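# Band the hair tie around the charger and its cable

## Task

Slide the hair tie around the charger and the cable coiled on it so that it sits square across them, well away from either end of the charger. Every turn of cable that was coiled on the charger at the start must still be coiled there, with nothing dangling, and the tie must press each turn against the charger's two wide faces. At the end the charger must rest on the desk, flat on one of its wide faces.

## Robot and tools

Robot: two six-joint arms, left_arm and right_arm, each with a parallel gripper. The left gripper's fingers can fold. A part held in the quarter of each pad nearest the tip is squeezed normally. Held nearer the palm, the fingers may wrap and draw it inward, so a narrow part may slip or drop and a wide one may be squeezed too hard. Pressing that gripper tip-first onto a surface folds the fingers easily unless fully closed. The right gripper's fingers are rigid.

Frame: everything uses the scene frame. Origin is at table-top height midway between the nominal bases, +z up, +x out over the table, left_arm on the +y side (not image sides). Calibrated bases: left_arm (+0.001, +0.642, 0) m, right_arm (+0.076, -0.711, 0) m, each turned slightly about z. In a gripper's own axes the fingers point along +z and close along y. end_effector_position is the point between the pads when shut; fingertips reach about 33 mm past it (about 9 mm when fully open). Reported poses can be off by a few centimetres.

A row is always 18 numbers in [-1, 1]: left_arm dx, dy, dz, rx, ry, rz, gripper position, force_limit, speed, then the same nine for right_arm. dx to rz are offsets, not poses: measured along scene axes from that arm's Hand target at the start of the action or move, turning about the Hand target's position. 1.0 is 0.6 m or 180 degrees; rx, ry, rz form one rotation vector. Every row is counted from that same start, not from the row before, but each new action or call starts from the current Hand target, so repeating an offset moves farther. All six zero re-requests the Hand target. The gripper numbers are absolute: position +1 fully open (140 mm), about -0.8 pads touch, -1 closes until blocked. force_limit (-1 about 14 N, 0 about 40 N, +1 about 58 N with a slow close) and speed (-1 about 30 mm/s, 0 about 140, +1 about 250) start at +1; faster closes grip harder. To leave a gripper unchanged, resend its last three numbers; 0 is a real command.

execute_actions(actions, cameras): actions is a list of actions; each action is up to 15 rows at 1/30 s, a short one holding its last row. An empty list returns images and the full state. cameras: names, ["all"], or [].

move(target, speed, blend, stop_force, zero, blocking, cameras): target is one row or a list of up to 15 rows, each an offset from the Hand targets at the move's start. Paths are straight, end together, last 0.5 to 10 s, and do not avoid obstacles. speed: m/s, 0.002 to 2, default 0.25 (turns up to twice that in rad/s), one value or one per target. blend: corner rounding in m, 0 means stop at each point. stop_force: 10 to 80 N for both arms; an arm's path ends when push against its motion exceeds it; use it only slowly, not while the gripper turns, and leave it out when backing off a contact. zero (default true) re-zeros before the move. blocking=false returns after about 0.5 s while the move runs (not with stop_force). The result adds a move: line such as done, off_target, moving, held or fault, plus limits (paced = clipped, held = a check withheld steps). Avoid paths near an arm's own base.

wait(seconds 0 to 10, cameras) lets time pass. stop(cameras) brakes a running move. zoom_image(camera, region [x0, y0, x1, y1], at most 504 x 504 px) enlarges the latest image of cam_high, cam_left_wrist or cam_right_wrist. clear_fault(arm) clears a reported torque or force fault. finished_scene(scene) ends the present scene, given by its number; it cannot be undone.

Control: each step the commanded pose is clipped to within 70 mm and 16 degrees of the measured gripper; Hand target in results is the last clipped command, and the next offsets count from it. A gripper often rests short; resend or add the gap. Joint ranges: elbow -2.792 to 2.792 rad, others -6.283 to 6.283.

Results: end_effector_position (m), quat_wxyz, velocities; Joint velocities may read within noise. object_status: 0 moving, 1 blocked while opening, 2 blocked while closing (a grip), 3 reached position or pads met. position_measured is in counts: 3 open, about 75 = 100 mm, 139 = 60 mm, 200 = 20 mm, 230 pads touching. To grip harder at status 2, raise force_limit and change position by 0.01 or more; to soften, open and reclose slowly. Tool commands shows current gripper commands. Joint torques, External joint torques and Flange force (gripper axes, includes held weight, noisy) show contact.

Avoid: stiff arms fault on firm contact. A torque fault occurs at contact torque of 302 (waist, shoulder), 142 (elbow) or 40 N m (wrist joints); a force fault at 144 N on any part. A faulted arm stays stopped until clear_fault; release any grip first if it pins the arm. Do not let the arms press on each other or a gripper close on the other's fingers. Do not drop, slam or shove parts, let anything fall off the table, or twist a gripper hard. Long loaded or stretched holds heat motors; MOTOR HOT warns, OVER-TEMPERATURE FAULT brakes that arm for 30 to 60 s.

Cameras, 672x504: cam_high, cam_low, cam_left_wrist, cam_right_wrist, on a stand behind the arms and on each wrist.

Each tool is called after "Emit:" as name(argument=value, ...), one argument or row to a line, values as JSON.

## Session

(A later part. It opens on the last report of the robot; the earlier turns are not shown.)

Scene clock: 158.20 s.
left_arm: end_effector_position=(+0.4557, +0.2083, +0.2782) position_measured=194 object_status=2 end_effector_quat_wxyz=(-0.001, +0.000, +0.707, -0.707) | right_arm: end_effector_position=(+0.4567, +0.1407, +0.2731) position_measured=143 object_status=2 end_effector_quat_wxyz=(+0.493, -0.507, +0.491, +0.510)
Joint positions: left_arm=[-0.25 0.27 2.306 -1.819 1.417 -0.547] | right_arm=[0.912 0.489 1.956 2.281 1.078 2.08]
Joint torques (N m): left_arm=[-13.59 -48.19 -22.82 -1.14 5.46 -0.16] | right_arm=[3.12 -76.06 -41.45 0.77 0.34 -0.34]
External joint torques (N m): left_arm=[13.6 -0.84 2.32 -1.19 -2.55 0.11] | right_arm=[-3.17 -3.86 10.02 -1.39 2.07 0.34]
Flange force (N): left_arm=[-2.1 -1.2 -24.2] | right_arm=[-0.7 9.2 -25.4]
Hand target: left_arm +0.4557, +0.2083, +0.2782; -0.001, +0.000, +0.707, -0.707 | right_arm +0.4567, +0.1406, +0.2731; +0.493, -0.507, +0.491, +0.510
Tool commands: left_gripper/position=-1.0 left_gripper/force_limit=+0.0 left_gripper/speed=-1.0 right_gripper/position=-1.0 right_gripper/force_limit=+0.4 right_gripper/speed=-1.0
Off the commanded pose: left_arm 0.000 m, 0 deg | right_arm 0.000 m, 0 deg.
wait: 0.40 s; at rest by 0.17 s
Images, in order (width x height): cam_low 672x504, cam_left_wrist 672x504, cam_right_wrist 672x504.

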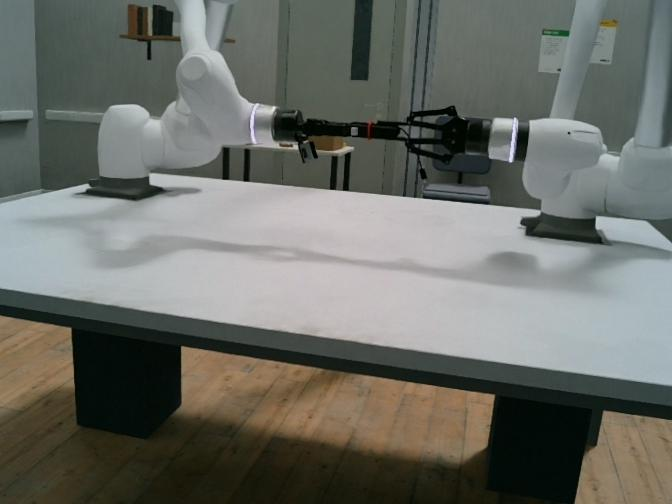

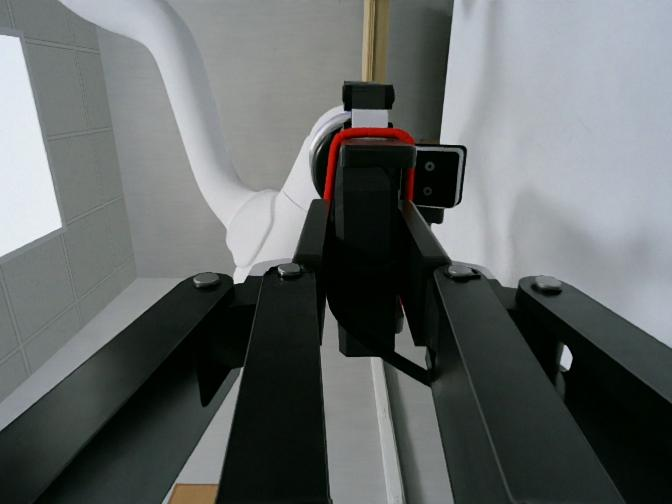

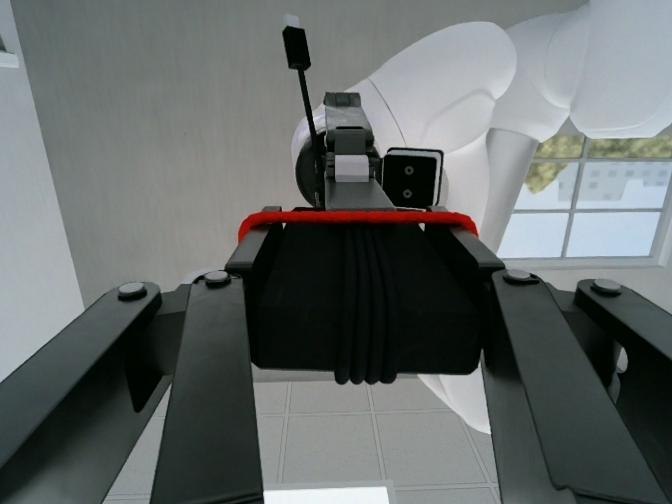

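Emit:
move(
  target=[0,0,0,0,0,0,-0.2,-1,-1,0,0,0,0,0,0,-1,0.4,-1],
  speed=0.05,
  cameras=["cam_left_wrist","cam_right_wrist","cam_low","cam_high"],
)

Emit:
zoom_image(
  camera="cam_low",
  region=[300, 70, 500, 190],
)

Emit:
zoom_image(
  camera="cam_left_wrist",
  region=[240, 100, 480, 370],
)

Emit:
zoom_image(
  camera="cam_high",
  region=[330, 150, 450, 260],
)

Emit:
zoom_image(
  camera="cam_right_wrist",
  region=[220, 60, 520, 410],
)

Scene clock: 162.57 s.
left_arm: end_effector_position=(+0.4557, +0.2083, +0.2782) position_measured=154 object_status=0 end_effector_quat_wxyz=(-0.001, +0.000, +0.707, -0.707) | right_arm: end_effector_position=(+0.4567, +0.1406, +0.2731) position_measured=143 object_status=2 end_effector_quat_wxyz=(+0.493, -0.507, +0.491, +0.510)
Joint positions: left_arm=[-0.25 0.27 2.306 -1.819 1.417 -0.547] | right_arm=[0.912 0.489 1.956 2.281 1.078 2.08]
Joint torques (N m): left_arm=[-0.07 -44.93 -20.39 -2.07 2.65 -0.16] | right_arm=[-0.03 -83.55 -34.96 -0.54 3.18 -0.26]
External joint torques (N m): left_arm=[0.09 -3.9 -0.01 -0.25 0.24 0.11] | right_arm=[0.09 3.71 3.56 -0.08 -0.77 0.26]
Flange force (N): left_arm=[4.6 -6.7 -1.0] | right_arm=[5.0 1.8 -1.6]
Hand target: left_arm +0.4557, +0.2083, +0.2782; -0.001, +0.000, +0.707, -0.707 | right_arm +0.4567, +0.1406, +0.2731; +0.493, -0.507, +0.491, +0.510
Off the commanded pose: left_arm 0.000 m, 0 deg | right_arm 0.000 m, 0 deg.
move: done

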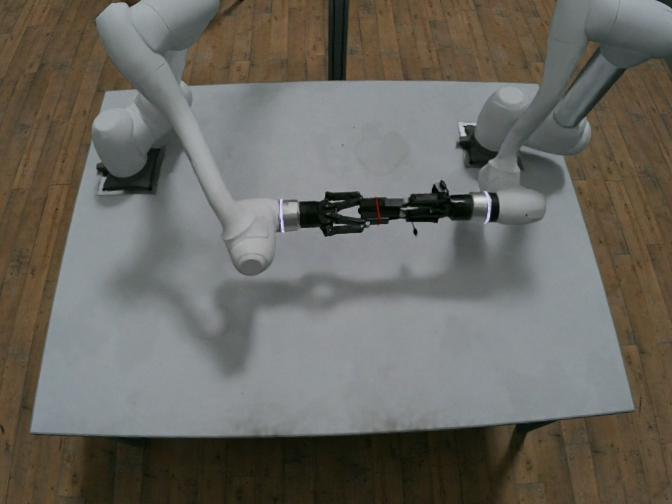

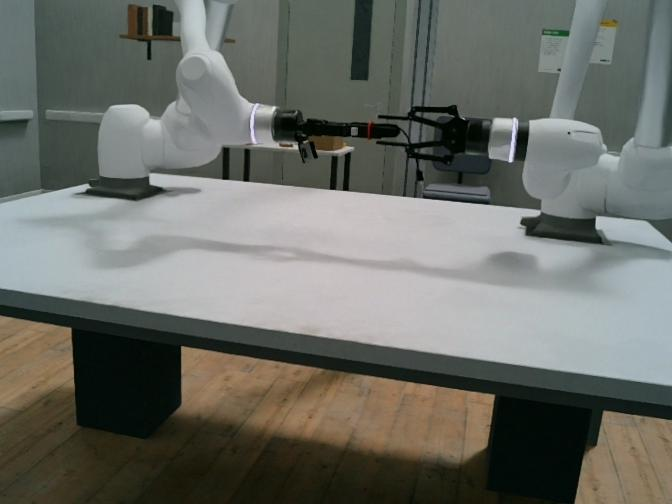

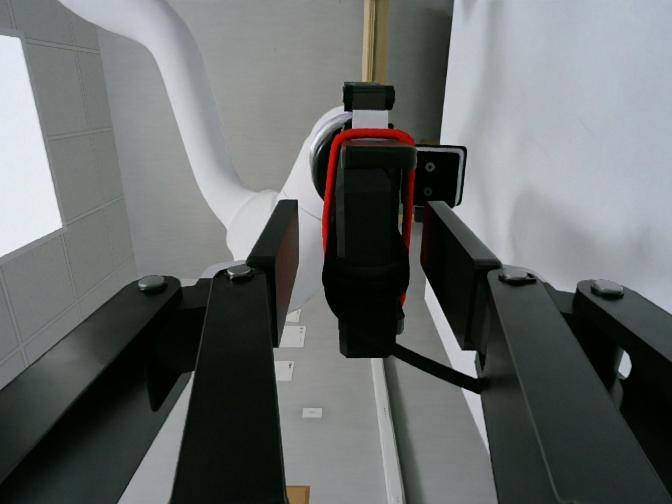

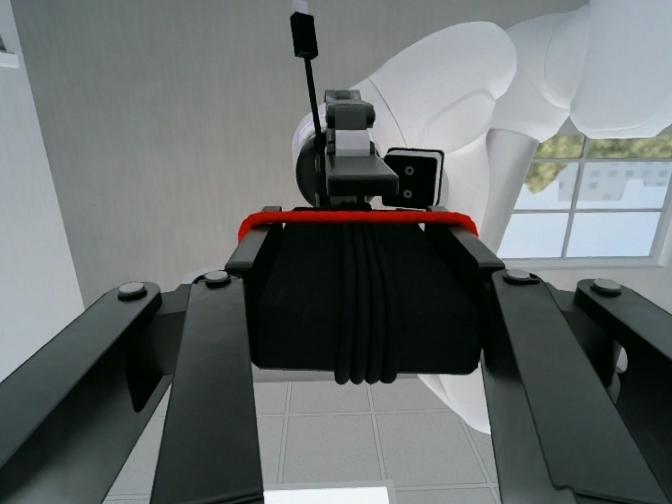

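Scaled by 2.520 from the camera's 672x504 image, which has a finer 960x720 frame.

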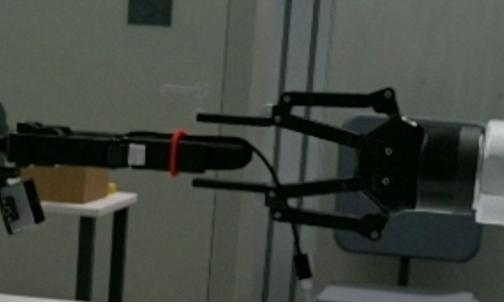

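Scaled by 1.867 from the camera's 672x504 image, which has a finer 960x720 frame.

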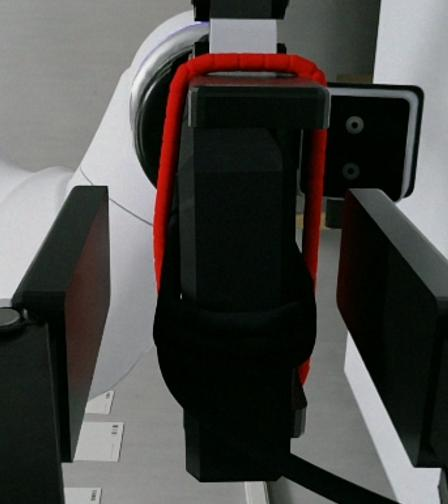

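Scaled by 4.200 from the camera's 672x504 image, which has a finer 960x720 frame.

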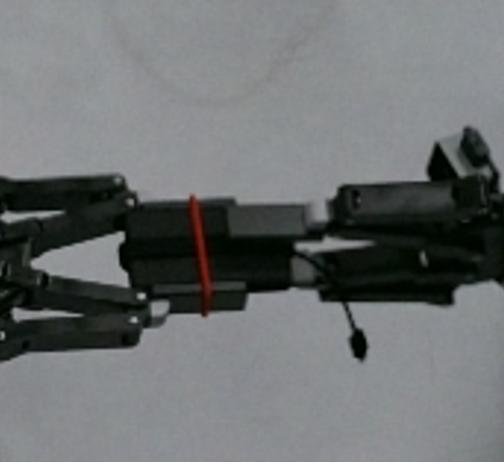

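Scaled by 1.440 from the camera's 672x504 image, which has a finer 960x720 frame.

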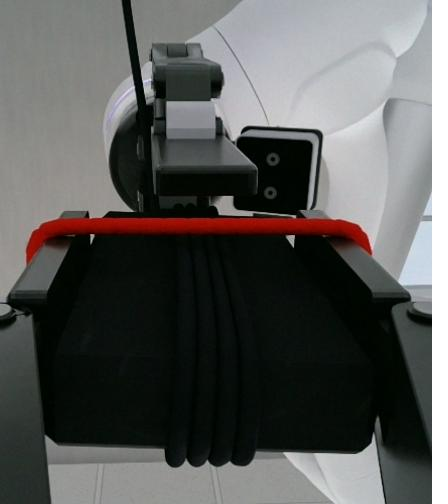

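Emit:
move(
  target=[
    [0,0,-0.005,0,0,0,-0.2,-1,-1,0,0,0,0,0,0,-1,0.4,-1],
    [0,-0.044,-0.005,0,0,0,-0.2,-1,-1,0,0,0,0,0,0,-1,0.4,-1],
  ],
  speed=0.05,
  cameras=["cam_left_wrist","cam_right_wrist","cam_low","cam_high"],
)

Emit:
zoom_image(
  camera="cam_low",
  region=[300, 70, 500, 190],
)

Emit:
zoom_image(
  camera="cam_left_wrist",
  region=[240, 100, 480, 370],
)

Emit:
zoom_image(
  camera="cam_right_wrist",
  region=[220, 60, 520, 410],
)

Scene clock: 166.43 s.
left_arm: end_effector_position=(+0.4557, +0.1819, +0.2752) position_measured=154 object_status=3 end_effector_quat_wxyz=(-0.001, +0.000, +0.707, -0.707) | right_arm: end_effector_position=(+0.4567, +0.1406, +0.2731) position_measured=143 object_status=2 end_effector_quat_wxyz=(+0.493, -0.507, +0.491, +0.510)
Joint positions: left_arm=[-0.303 0.283 2.296 -1.866 1.39 -0.536] | right_arm=[0.912 0.489 1.956 2.281 1.078 2.08]
Joint torques (N m): left_arm=[-0.46 -46.62 -20.45 -2.18 2.69 -0.13] | right_arm=[-0.41 -83.57 -35.05 -0.56 3.19 -0.33]
External joint torques (N m): left_arm=[0.5 -3.68 -0.07 -0.2 0.22 0.08] | right_arm=[0.09 3.81 3.65 -0.03 -0.79 0.33]
Flange force (N): left_arm=[3.8 -6.3 -2.0] | right_arm=[5.0 1.8 -1.6]
Hand target: left_arm +0.4557, +0.1819, +0.2752; -0.001, +0.000, +0.707, -0.707 | right_arm +0.4567, +0.1406, +0.2731; +0.493, -0.507, +0.491, +0.510
Off the commanded pose: left_arm 0.000 m, 0 deg | right_arm 0.000 m, 0 deg.
move: done

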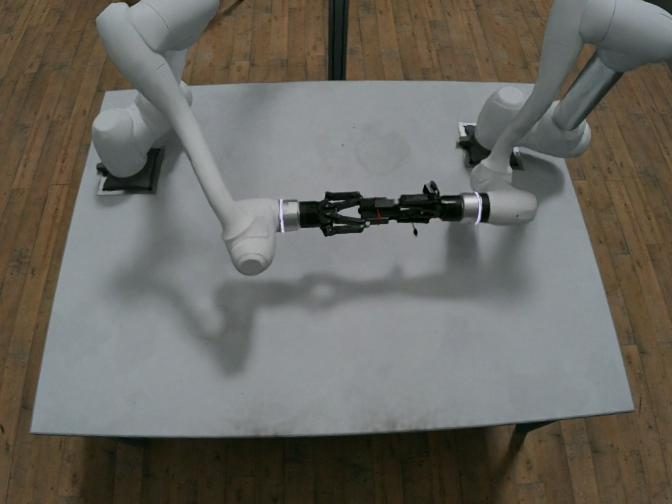

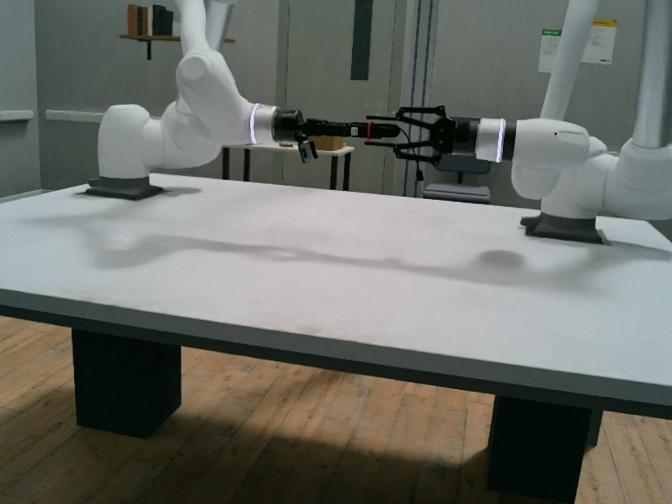

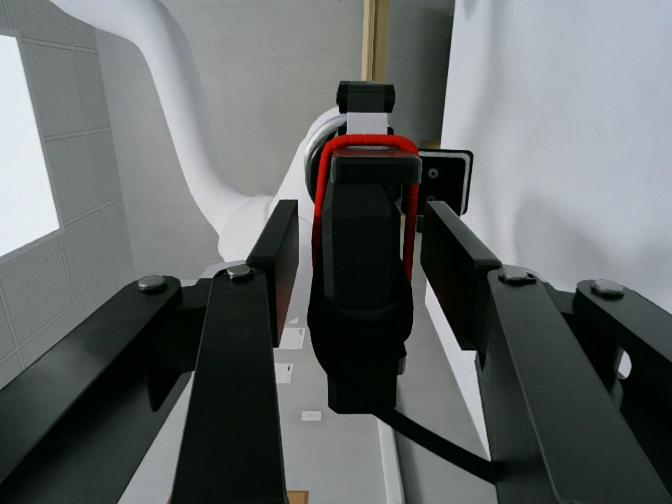

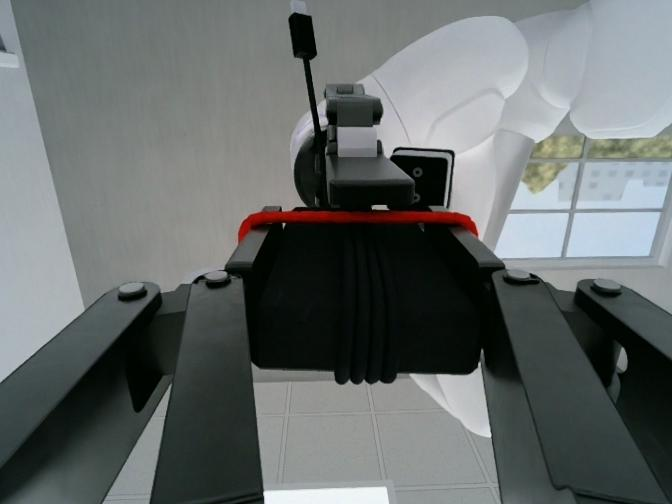

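Scaled by 2.520 from the camera's 672x504 image, which has a finer 960x720 frame.

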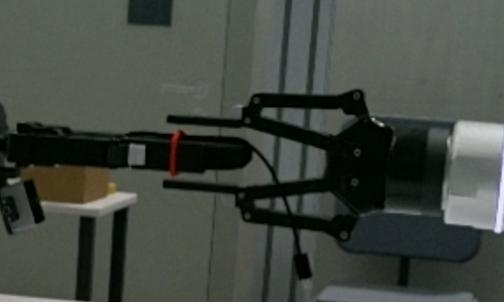

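Scaled by 1.867 from the camera's 672x504 image, which has a finer 960x720 frame.

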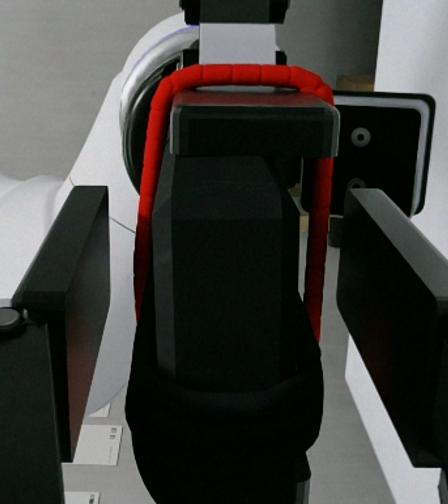

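Scaled by 1.440 from the camera's 672x504 image, which has a finer 960x720 frame.

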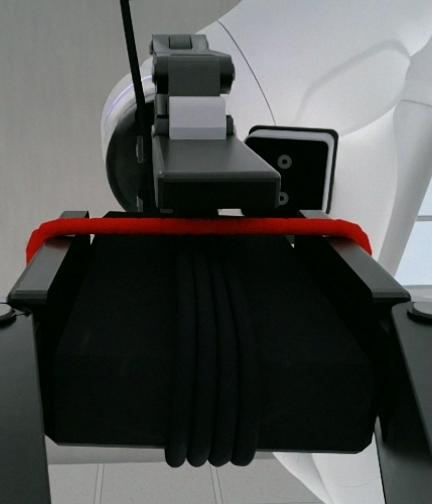

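Emit:
move(
  target=[
    [0.005,-0.0033,-0.0033,0,0,0,-0.2,-1,-1,0,0,0,0,0,0,-1,0.4,-1],
    [0.005,-0.0033,-0.0033,0,0,0,-1,1,0,0,0,0,0,0,0,-1,0.4,-1],
  ],
  speed=0.05,
)

Emit:
wait(
  seconds=0.5,
  cameras=["cam_left_wrist","cam_right_wrist","cam_low"],
)

Emit:
zoom_image(
  camera="cam_right_wrist",
  region=[220, 60, 520, 410],
)

Emit:
zoom_image(
  camera="cam_low",
  region=[300, 70, 500, 190],
)

Scene clock: 170.13 s.
left_arm: end_effector_position=(+0.4587, +0.1799, +0.2733) position_measured=190 object_status=0 end_effector_quat_wxyz=(-0.001, +0.000, +0.707, -0.707) | right_arm: end_effector_position=(+0.4567, +0.1406, +0.2729) position_measured=143 object_status=2 end_effector_quat_wxyz=(+0.493, -0.507, +0.491, +0.510)
Joint positions: left_arm=[-0.305 0.291 2.29 -1.868 1.39 -0.534] | right_arm=[0.912 0.489 1.956 2.281 1.078 2.08]
Joint torques (N m): left_arm=[-0.01 -15.52 -0.98 6.67 -13.34 -0.23] | right_arm=[2.57 -130.55 -67.33 6.22 17.77 -0.32]
External joint torques (N m): left_arm=[-0.05 -35.35 -19.43 -9.05 16.26 0.18] | right_arm=[-3.03 50.7 35.9 -6.8 -15.37 0.32]
Flange force (N): left_arm=[8.9 -58.3 -3.0] | right_arm=[58.6 -0.2 -6.1]
Hand target: left_arm +0.4587, +0.1799, +0.2732; -0.001, +0.000, +0.707, -0.707 | right_arm +0.4567, +0.1406, +0.2731; +0.493, -0.507, +0.491, +0.510
Off the commanded pose: left_arm 0.000 m, 0 deg | right_arm 0.000 m, 0 deg.
move: done

Scene clock: 170.63 s.
left_arm: end_effector_position=(+0.4587, +0.1799, +0.2732) position_measured=190 object_status=2 end_effector_quat_wxyz=(-0.001, +0.000, +0.707, -0.707) | right_arm: end_effector_position=(+0.4567, +0.1406, +0.2729) position_measured=143 object_status=2 end_effector_quat_wxyz=(+0.493, -0.507, +0.491, +0.510)
Joint positions: left_arm=[-0.305 0.291 2.29 -1.868 1.39 -0.534] | right_arm=[0.912 0.489 1.956 2.281 1.078 2.08]
Joint torques (N m): left_arm=[-0.13 -14.66 -0.47 6.95 -13.58 -0.25] | right_arm=[2.06 -131.45 -67.69 6.41 17.96 -0.42]
External joint torques (N m): left_arm=[0.1 -36.27 -19.93 -9.32 16.49 0.2] | right_arm=[-1.94 51.47 36.26 -7.04 -15.55 0.42]
Flange force (N): left_arm=[9.1 -59.9 -3.1] | right_arm=[59.3 0.5 -4.8]
Hand target: left_arm +0.4587, +0.1799, +0.2732; -0.001, +0.000, +0.707, -0.707 | right_arm +0.4567, +0.1406, +0.2731; +0.493, -0.507, +0.491, +0.510
Tool commands: left_gripper/position=-1.0 left_gripper/force_limit=+1.0 left_gripper/speed=+0.0 right_gripper/position=-1.0 right_gripper/force_limit=+0.4 right_gripper/speed=-1.0
Off the commanded pose: left_arm 0.000 m, 0 deg | right_arm 0.000 m, 0 deg.
wait: 0.50 s; at rest by 0.17 s
Images, in order (width x height): cam_low 672x504, cam_left_wrist 672x504, cam_right_wrist 672x504.

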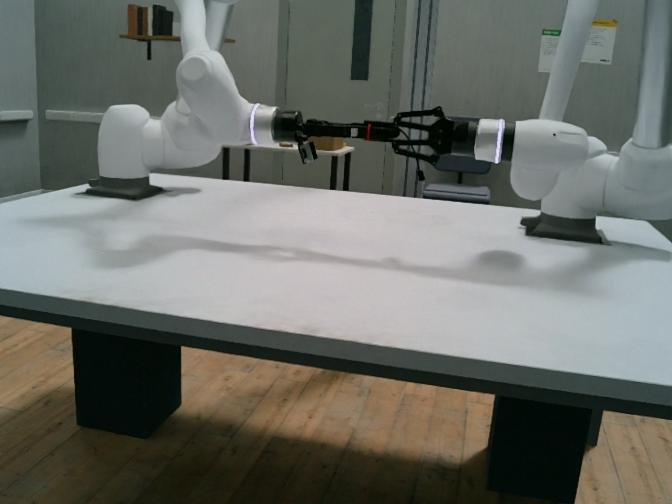

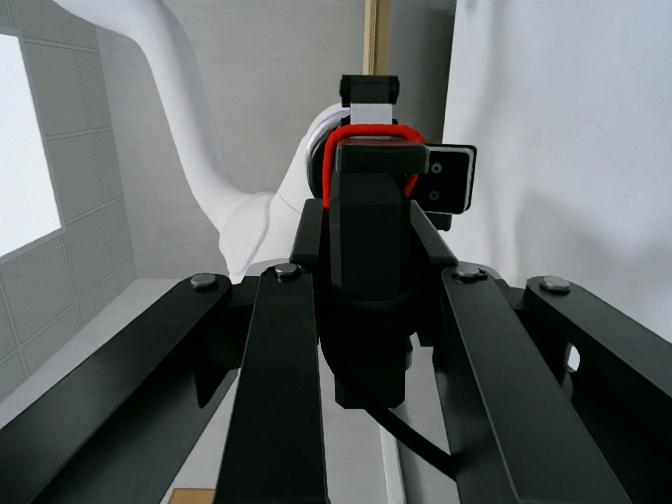

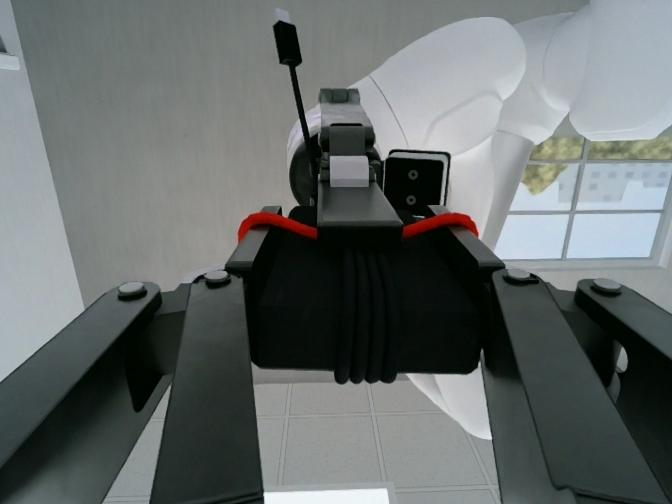

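Scaled by 1.440 from the camera's 672x504 image, which has a finer 960x720 frame.

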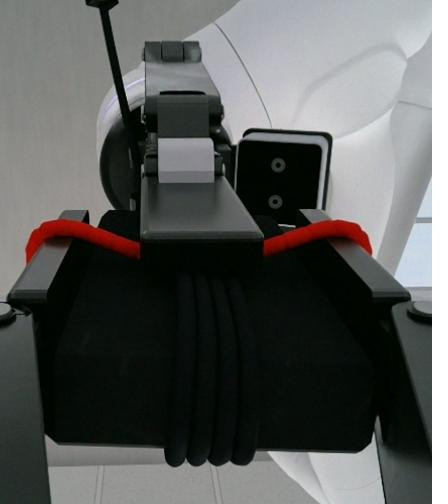

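Scaled by 2.520 from the camera's 672x504 image, which has a finer 960x720 frame.

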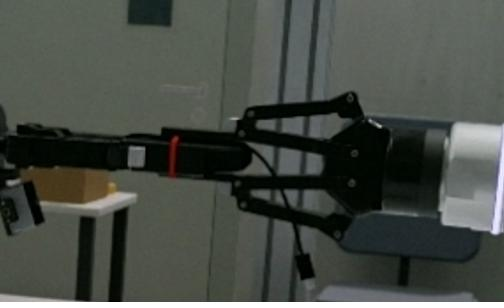

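Emit:
move(
  target=[0,0,0.0063,0,0,0,-1,1,0,0,0,0,0,0,0,-1,0.4,-1],
  speed=0.03,
)

Scene clock: 171.97 s.
left_arm: end_effector_position=(+0.4587, +0.1799, +0.2769) position_measured=190 object_status=2 end_effector_quat_wxyz=(-0.001, +0.000, +0.707, -0.707) | right_arm: end_effector_position=(+0.4568, +0.1407, +0.2735) position_measured=143 object_status=2 end_effector_quat_wxyz=(+0.493, -0.506, +0.490, +0.510)
Joint positions: left_arm=[-0.305 0.284 2.289 -1.866 1.387 -0.542] | right_arm=[0.912 0.488 1.956 2.281 1.078 2.08]
Joint torques (N m): left_arm=[-2.51 -38.9 -15.05 0.82 -0.89 -0.25] | right_arm=[-0.4 -95.1 -44.67 1.8 6.5 -0.35]
External joint torques (N m): left_arm=[2.58 -11.68 -5.74 -3.23 3.79 0.21] | right_arm=[0.22 15.29 13.26 -2.4 -4.09 0.35]
Flange force (N): left_arm=[3.0 -19.5 -4.5] | right_arm=[18.5 3.5 -5.3]
Hand target: left_arm +0.4587, +0.1799, +0.2770; -0.001, +0.000, +0.707, -0.707 | right_arm +0.4567, +0.1406, +0.2731; +0.493, -0.507, +0.491, +0.510
Off the commanded pose: left_arm 0.000 m, 0 deg | right_arm 0.000 m, 0 deg.
move: done

Emit:
move(
  target=[
    [0,0,0.0026,0,0,0,-1,1,0,0,0,0,0,0,0,-1,0.4,-1],
    [0,0,0.0026,0,0,0,-1,1,0,0,0,0,0,0,0,-0.05,1,-0.5],
    [0,0,0.0026,0,0,0,-1,1,0,0.0008,-0.03,0,0,0,0,-0.05,1,-0.5],
  ],
  speed=0.03,
  cameras=["cam_right_wrist","cam_low","cam_left_wrist"],
)

Emit:
zoom_image(
  camera="cam_low",
  region=[300, 70, 500, 190],
)

Emit:
zoom_image(
  camera="cam_right_wrist",
  region=[220, 60, 520, 410],
)

Scene clock: 175.20 s.
left_arm: end_effector_position=(+0.4587, +0.1799, +0.2786) position_measured=190 object_status=2 end_effector_quat_wxyz=(-0.001, +0.000, +0.707, -0.707) | right_arm: end_effector_position=(+0.4572, +0.1226, +0.2731) position_measured=136 object_status=3 end_effector_quat_wxyz=(+0.493, -0.507, +0.491, +0.510)
Joint positions: left_arm=[-0.305 0.281 2.288 -1.866 1.386 -0.546] | right_arm=[0.893 0.473 1.984 2.267 1.095 2.078]
Joint torques (N m): left_arm=[1.37 -54.04 -25.19 -4.45 6.24 -0.21] | right_arm=[-1.04 -71.56 -26.19 -2.12 -0.08 -0.34]
External joint torques (N m): left_arm=[-1.32 3.46 4.21 2.01 -3.34 0.16] | right_arm=[1.01 -6.53 -4.86 1.57 2.49 0.34]
Flange force (N): left_arm=[3.7 5.6 1.8] | right_arm=[-7.4 0.9 1.9]
Hand target: left_arm +0.4587, +0.1799, +0.2786; -0.001, +0.000, +0.707, -0.707 | right_arm +0.4572, +0.1226, +0.2731; +0.493, -0.507, +0.491, +0.510
Off the commanded pose: left_arm 0.000 m, 0 deg | right_arm 0.000 m, 0 deg.
move: done
Images, in order (width x height): cam_low 672x504, cam_left_wrist 672x504, cam_right_wrist 672x504.

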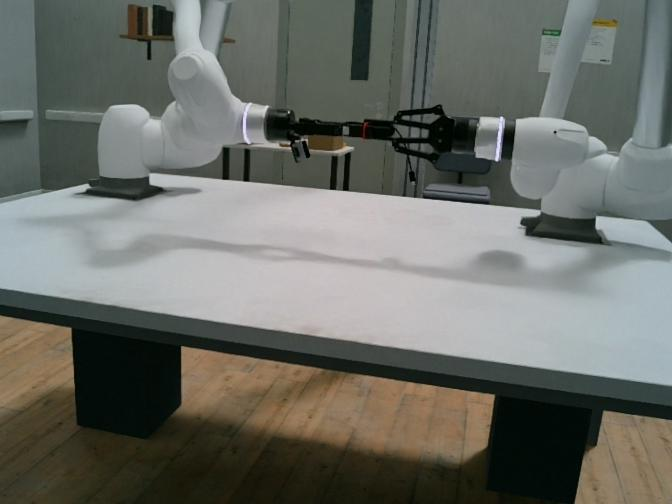

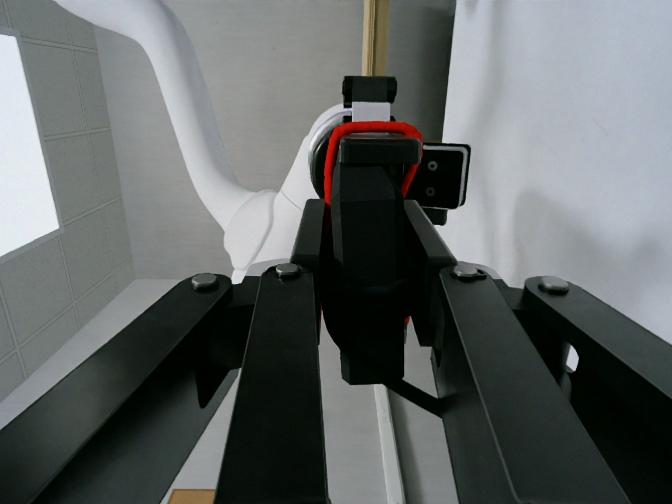

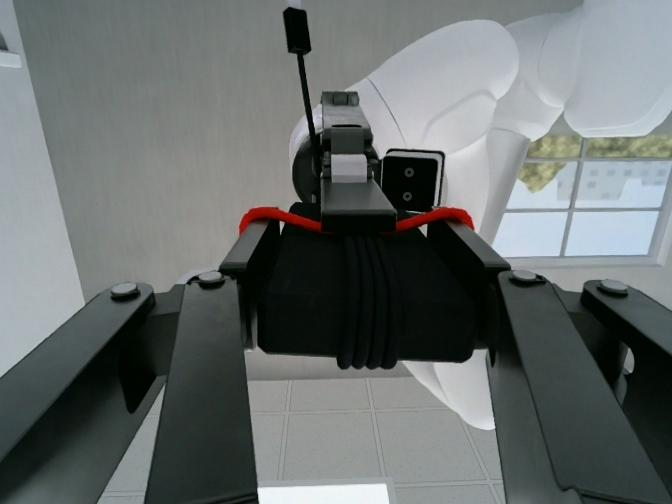

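Scaled by 2.520 from the camera's 672x504 image, which has a finer 960x720 frame.

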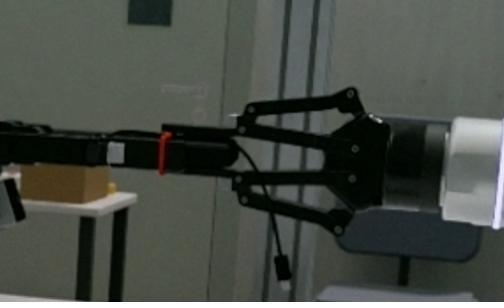

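Scaled by 1.440 from the camera's 672x504 image, which has a finer 960x720 frame.

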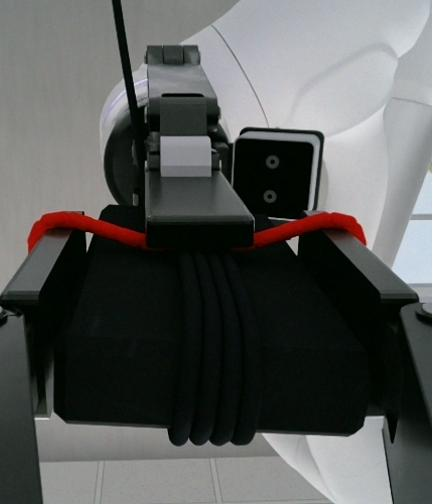

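Emit:
move(
  target=[
    [0,0,0,0,0,0,-1,1,0,0,0,0,0,0,0,-1,0.4,-1],
    [0,0,0,0,0,0,-0.2,-1,-1,0,0,0,0,0,0,-1,0.4,-1],
    [0,-0.022,-0.002,0,0,0,-0.2,-1,-1,0,0,0,0,0,0,-1,0.4,-1],
  ],
  speed=0.05,
  cameras=["cam_right_wrist","cam_low","cam_left_wrist","cam_high"],
)

Emit:
zoom_image(
  camera="cam_low",
  region=[300, 70, 500, 190],
)

Emit:
zoom_image(
  camera="cam_right_wrist",
  region=[220, 60, 520, 410],
)

Emit:
zoom_image(
  camera="cam_left_wrist",
  region=[240, 100, 480, 370],
)

Emit:
zoom_image(
  camera="cam_high",
  region=[330, 150, 450, 260],
)

Scene clock: 182.30 s.
left_arm: end_effector_position=(+0.4587, +0.1667, +0.2774) position_measured=154 object_status=3 end_effector_quat_wxyz=(-0.001, +0.000, +0.707, -0.707) | right_arm: end_effector_position=(+0.4572, +0.1226, +0.2731) position_measured=143 object_status=2 end_effector_quat_wxyz=(+0.493, -0.507, +0.491, +0.510)
Joint positions: left_arm=[-0.331 0.288 2.282 -1.889 1.373 -0.541] | right_arm=[0.893 0.473 1.984 2.267 1.095 2.078]
Joint torques (N m): left_arm=[-0.18 -47.47 -21.05 -2.24 2.65 -0.14] | right_arm=[0.07 -81.69 -34.61 -0.48 3.2 -0.3]
External joint torques (N m): left_arm=[0.16 -3.62 0.04 -0.22 0.25 0.09] | right_arm=[0.07 3.66 3.6 -0.08 -0.79 0.3]
Flange force (N): left_arm=[4.1 -6.0 -1.5] | right_arm=[4.9 1.8 -1.6]
Hand target: left_arm +0.4587, +0.1667, +0.2774; -0.001, +0.000, +0.707, -0.707 | right_arm +0.4572, +0.1226, +0.2731; +0.493, -0.507, +0.491, +0.510
Off the commanded pose: left_arm 0.000 m, 0 deg | right_arm 0.000 m, 0 deg.
move: done

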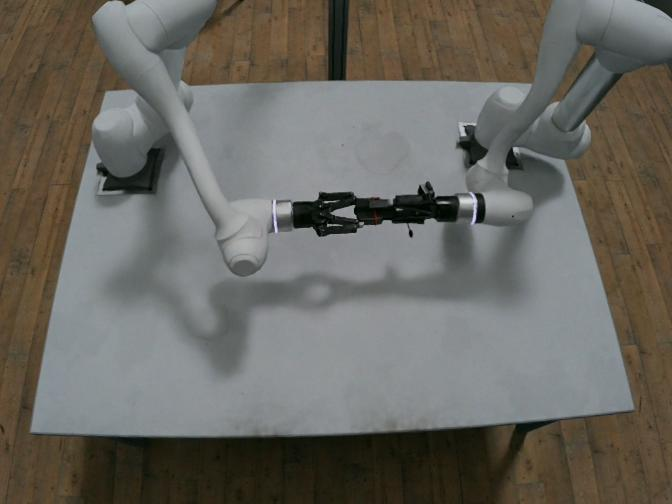

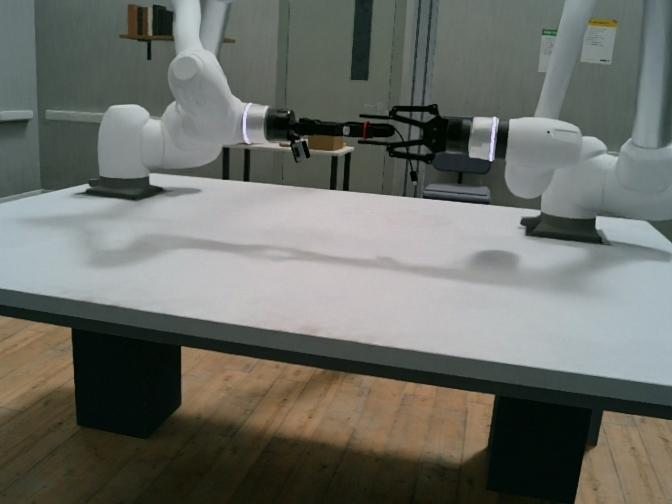

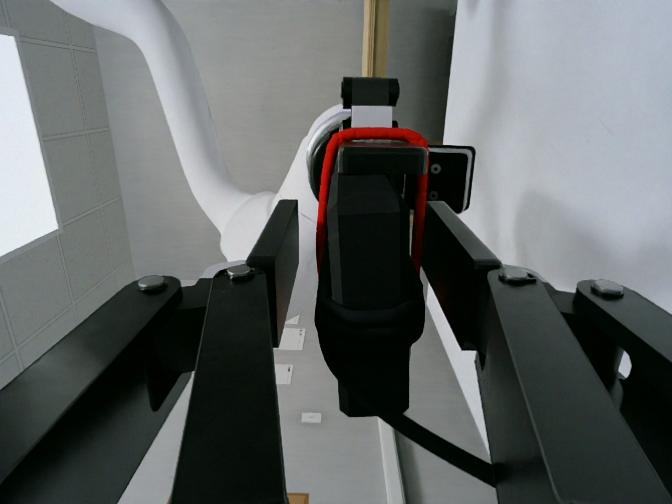

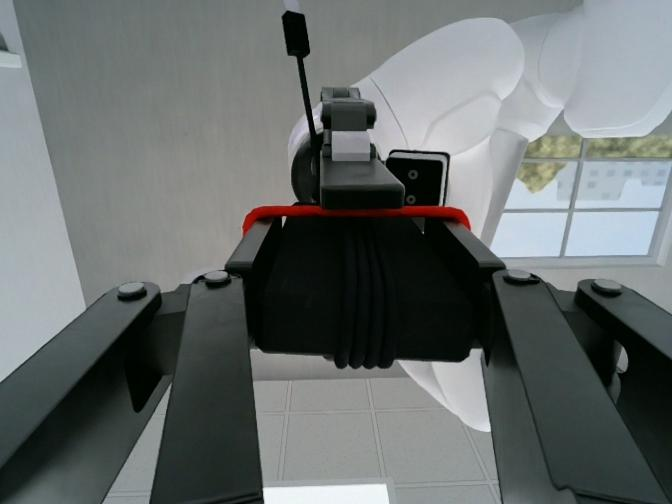

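Scaled by 2.520 from the camera's 672x504 image, which has a finer 960x720 frame.

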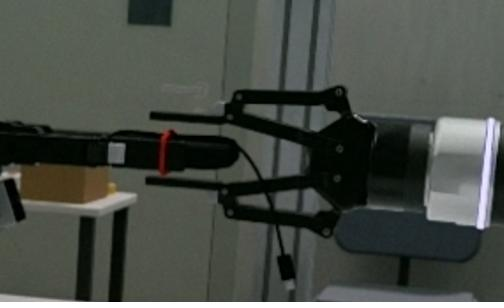

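Scaled by 1.440 from the camera's 672x504 image, which has a finer 960x720 frame.

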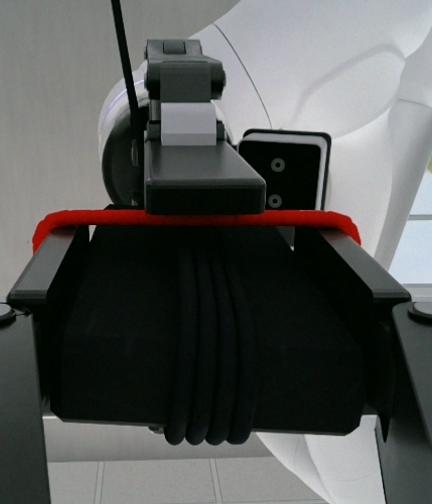

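Scaled by 1.867 from the camera's 672x504 image, which has a finer 960x720 frame.

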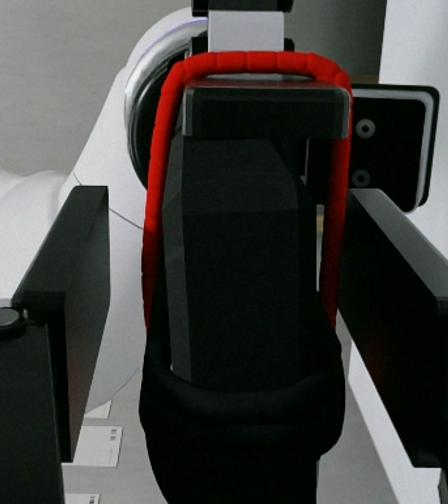

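Scaled by 4.200 from the camera's 672x504 image, which has a finer 960x720 frame.

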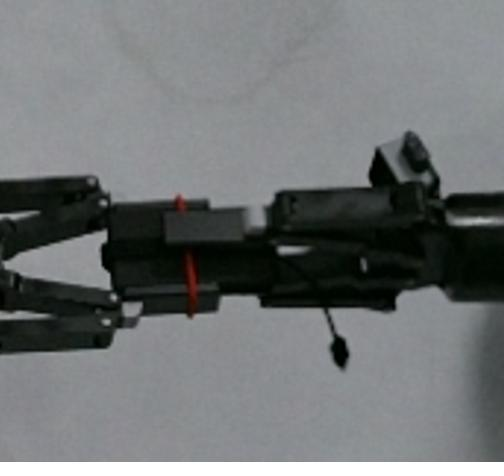

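Emit:
move(
  target=[
    [0,-0.008,0,0,0,0,-0.2,-1,-1,0,0,0,0,0,0,-1,0.4,-1],
    [0,-0.008,0,0,0,0,-1,1,0.25,0,0,0,0,0,0,-1,0.4,-1],
  ],
  speed=0.05,
)

Emit:
wait(
  seconds=0.4,
  cameras=["cam_left_wrist","cam_low"],
)

Emit:
zoom_image(
  camera="cam_low",
  region=[340, 80, 460, 170],
)

Emit:
zoom_image(
  camera="cam_left_wrist",
  region=[240, 100, 480, 370],
)

Scene clock: 189.50 s.
left_arm: end_effector_position=(+0.4588, +0.1619, +0.2774) position_measured=191 object_status=0 end_effector_quat_wxyz=(+0.000, +0.000, +0.707, -0.707) | right_arm: end_effector_position=(+0.4572, +0.1226, +0.2731) position_measured=143 object_status=2 end_effector_quat_wxyz=(+0.493, -0.507, +0.491, +0.510)
Joint positions: left_arm=[-0.34 0.289 2.279 -1.897 1.368 -0.54] | right_arm=[0.893 0.473 1.984 2.267 1.095 2.078]
Joint torques (N m): left_arm=[0.19 -44.57 -18.18 -1.09 1.09 -0.25] | right_arm=[-1.05 -87.06 -37.51 0.42 4.69 -0.29]
External joint torques (N m): left_arm=[-0.23 -6.86 -2.92 -1.39 1.81 0.2] | right_arm=[1.23 8.98 6.45 -0.99 -2.27 0.29]
Flange force (N): left_arm=[3.6 -11.3 0.1] | right_arm=[11.0 2.1 0.4]
Hand target: left_arm +0.4587, +0.1619, +0.2774; -0.001, +0.000, +0.707, -0.707 | right_arm +0.4572, +0.1226, +0.2731; +0.493, -0.507, +0.491, +0.510
Off the commanded pose: left_arm 0.000 m, 0 deg | right_arm 0.000 m, 0 deg.
move: done

Scene clock: 189.90 s.
left_arm: end_effector_position=(+0.4588, +0.1619, +0.2774) position_measured=191 object_status=2 end_effector_quat_wxyz=(+0.000, +0.000, +0.707, -0.707) | right_arm: end_effector_position=(+0.4572, +0.1226, +0.2731) position_measured=143 object_status=2 end_effector_quat_wxyz=(+0.493, -0.507, +0.491, +0.510)
Joint positions: left_arm=[-0.34 0.289 2.279 -1.897 1.368 -0.54] | right_arm=[0.893 0.473 1.984 2.267 1.095 2.078]
Joint torques (N m): left_arm=[0.03 -44.52 -18.25 -1.11 1.11 -0.21] | right_arm=[-1.26 -87.01 -37.66 0.48 4.66 -0.32]
External joint torques (N m): left_arm=[-0.1 -6.78 -2.91 -1.37 1.79 0.16] | right_arm=[1.54 8.9 6.65 -1.06 -2.24 0.33]
Flange force (N): left_arm=[3.4 -11.2 -0.2] | right_arm=[10.9 2.6 0.3]
Hand target: left_arm +0.4587, +0.1619, +0.2774; -0.001, +0.000, +0.707, -0.707 | right_arm +0.4572, +0.1226, +0.2731; +0.493, -0.507, +0.491, +0.510
Tool commands: left_gripper/position=-1.0 left_gripper/force_limit=+1.0 left_gripper/speed=+0.25 right_gripper/position=-1.0 right_gripper/force_limit=+0.4 right_gripper/speed=-1.0
Off the commanded pose: left_arm 0.000 m, 0 deg | right_arm 0.000 m, 0 deg.
wait: 0.40 s; at rest by 0.17 s
Images, in order (width x height): cam_low 672x504, cam_left_wrist 672x504.

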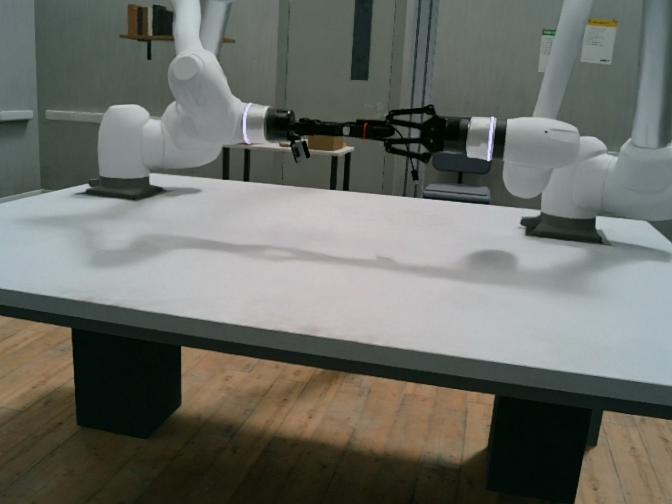

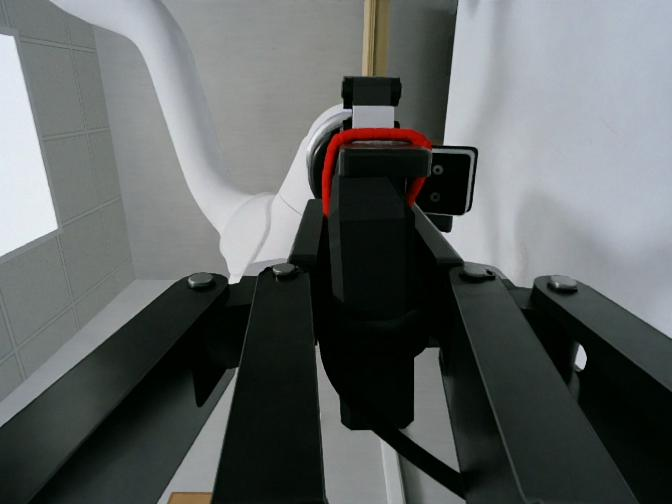

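Scaled by 4.200 from the camera's 672x504 image, which has a finer 960x720 frame.

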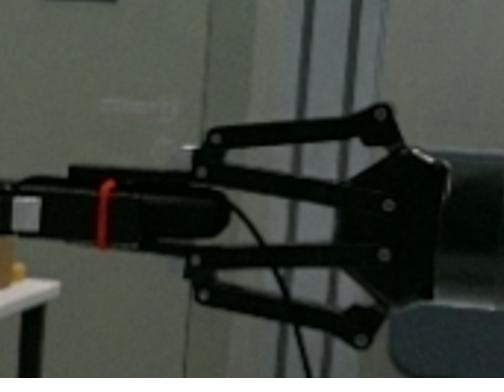

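Scaled by 1.867 from the camera's 672x504 image, which has a finer 960x720 frame.

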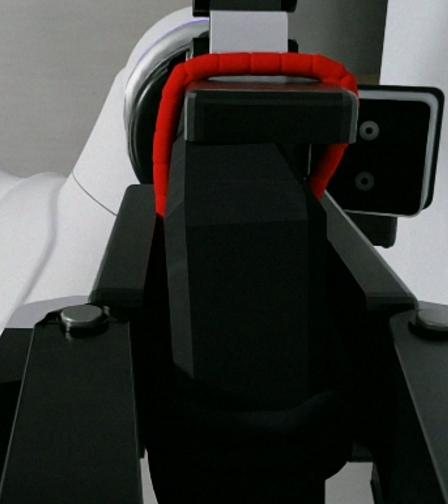

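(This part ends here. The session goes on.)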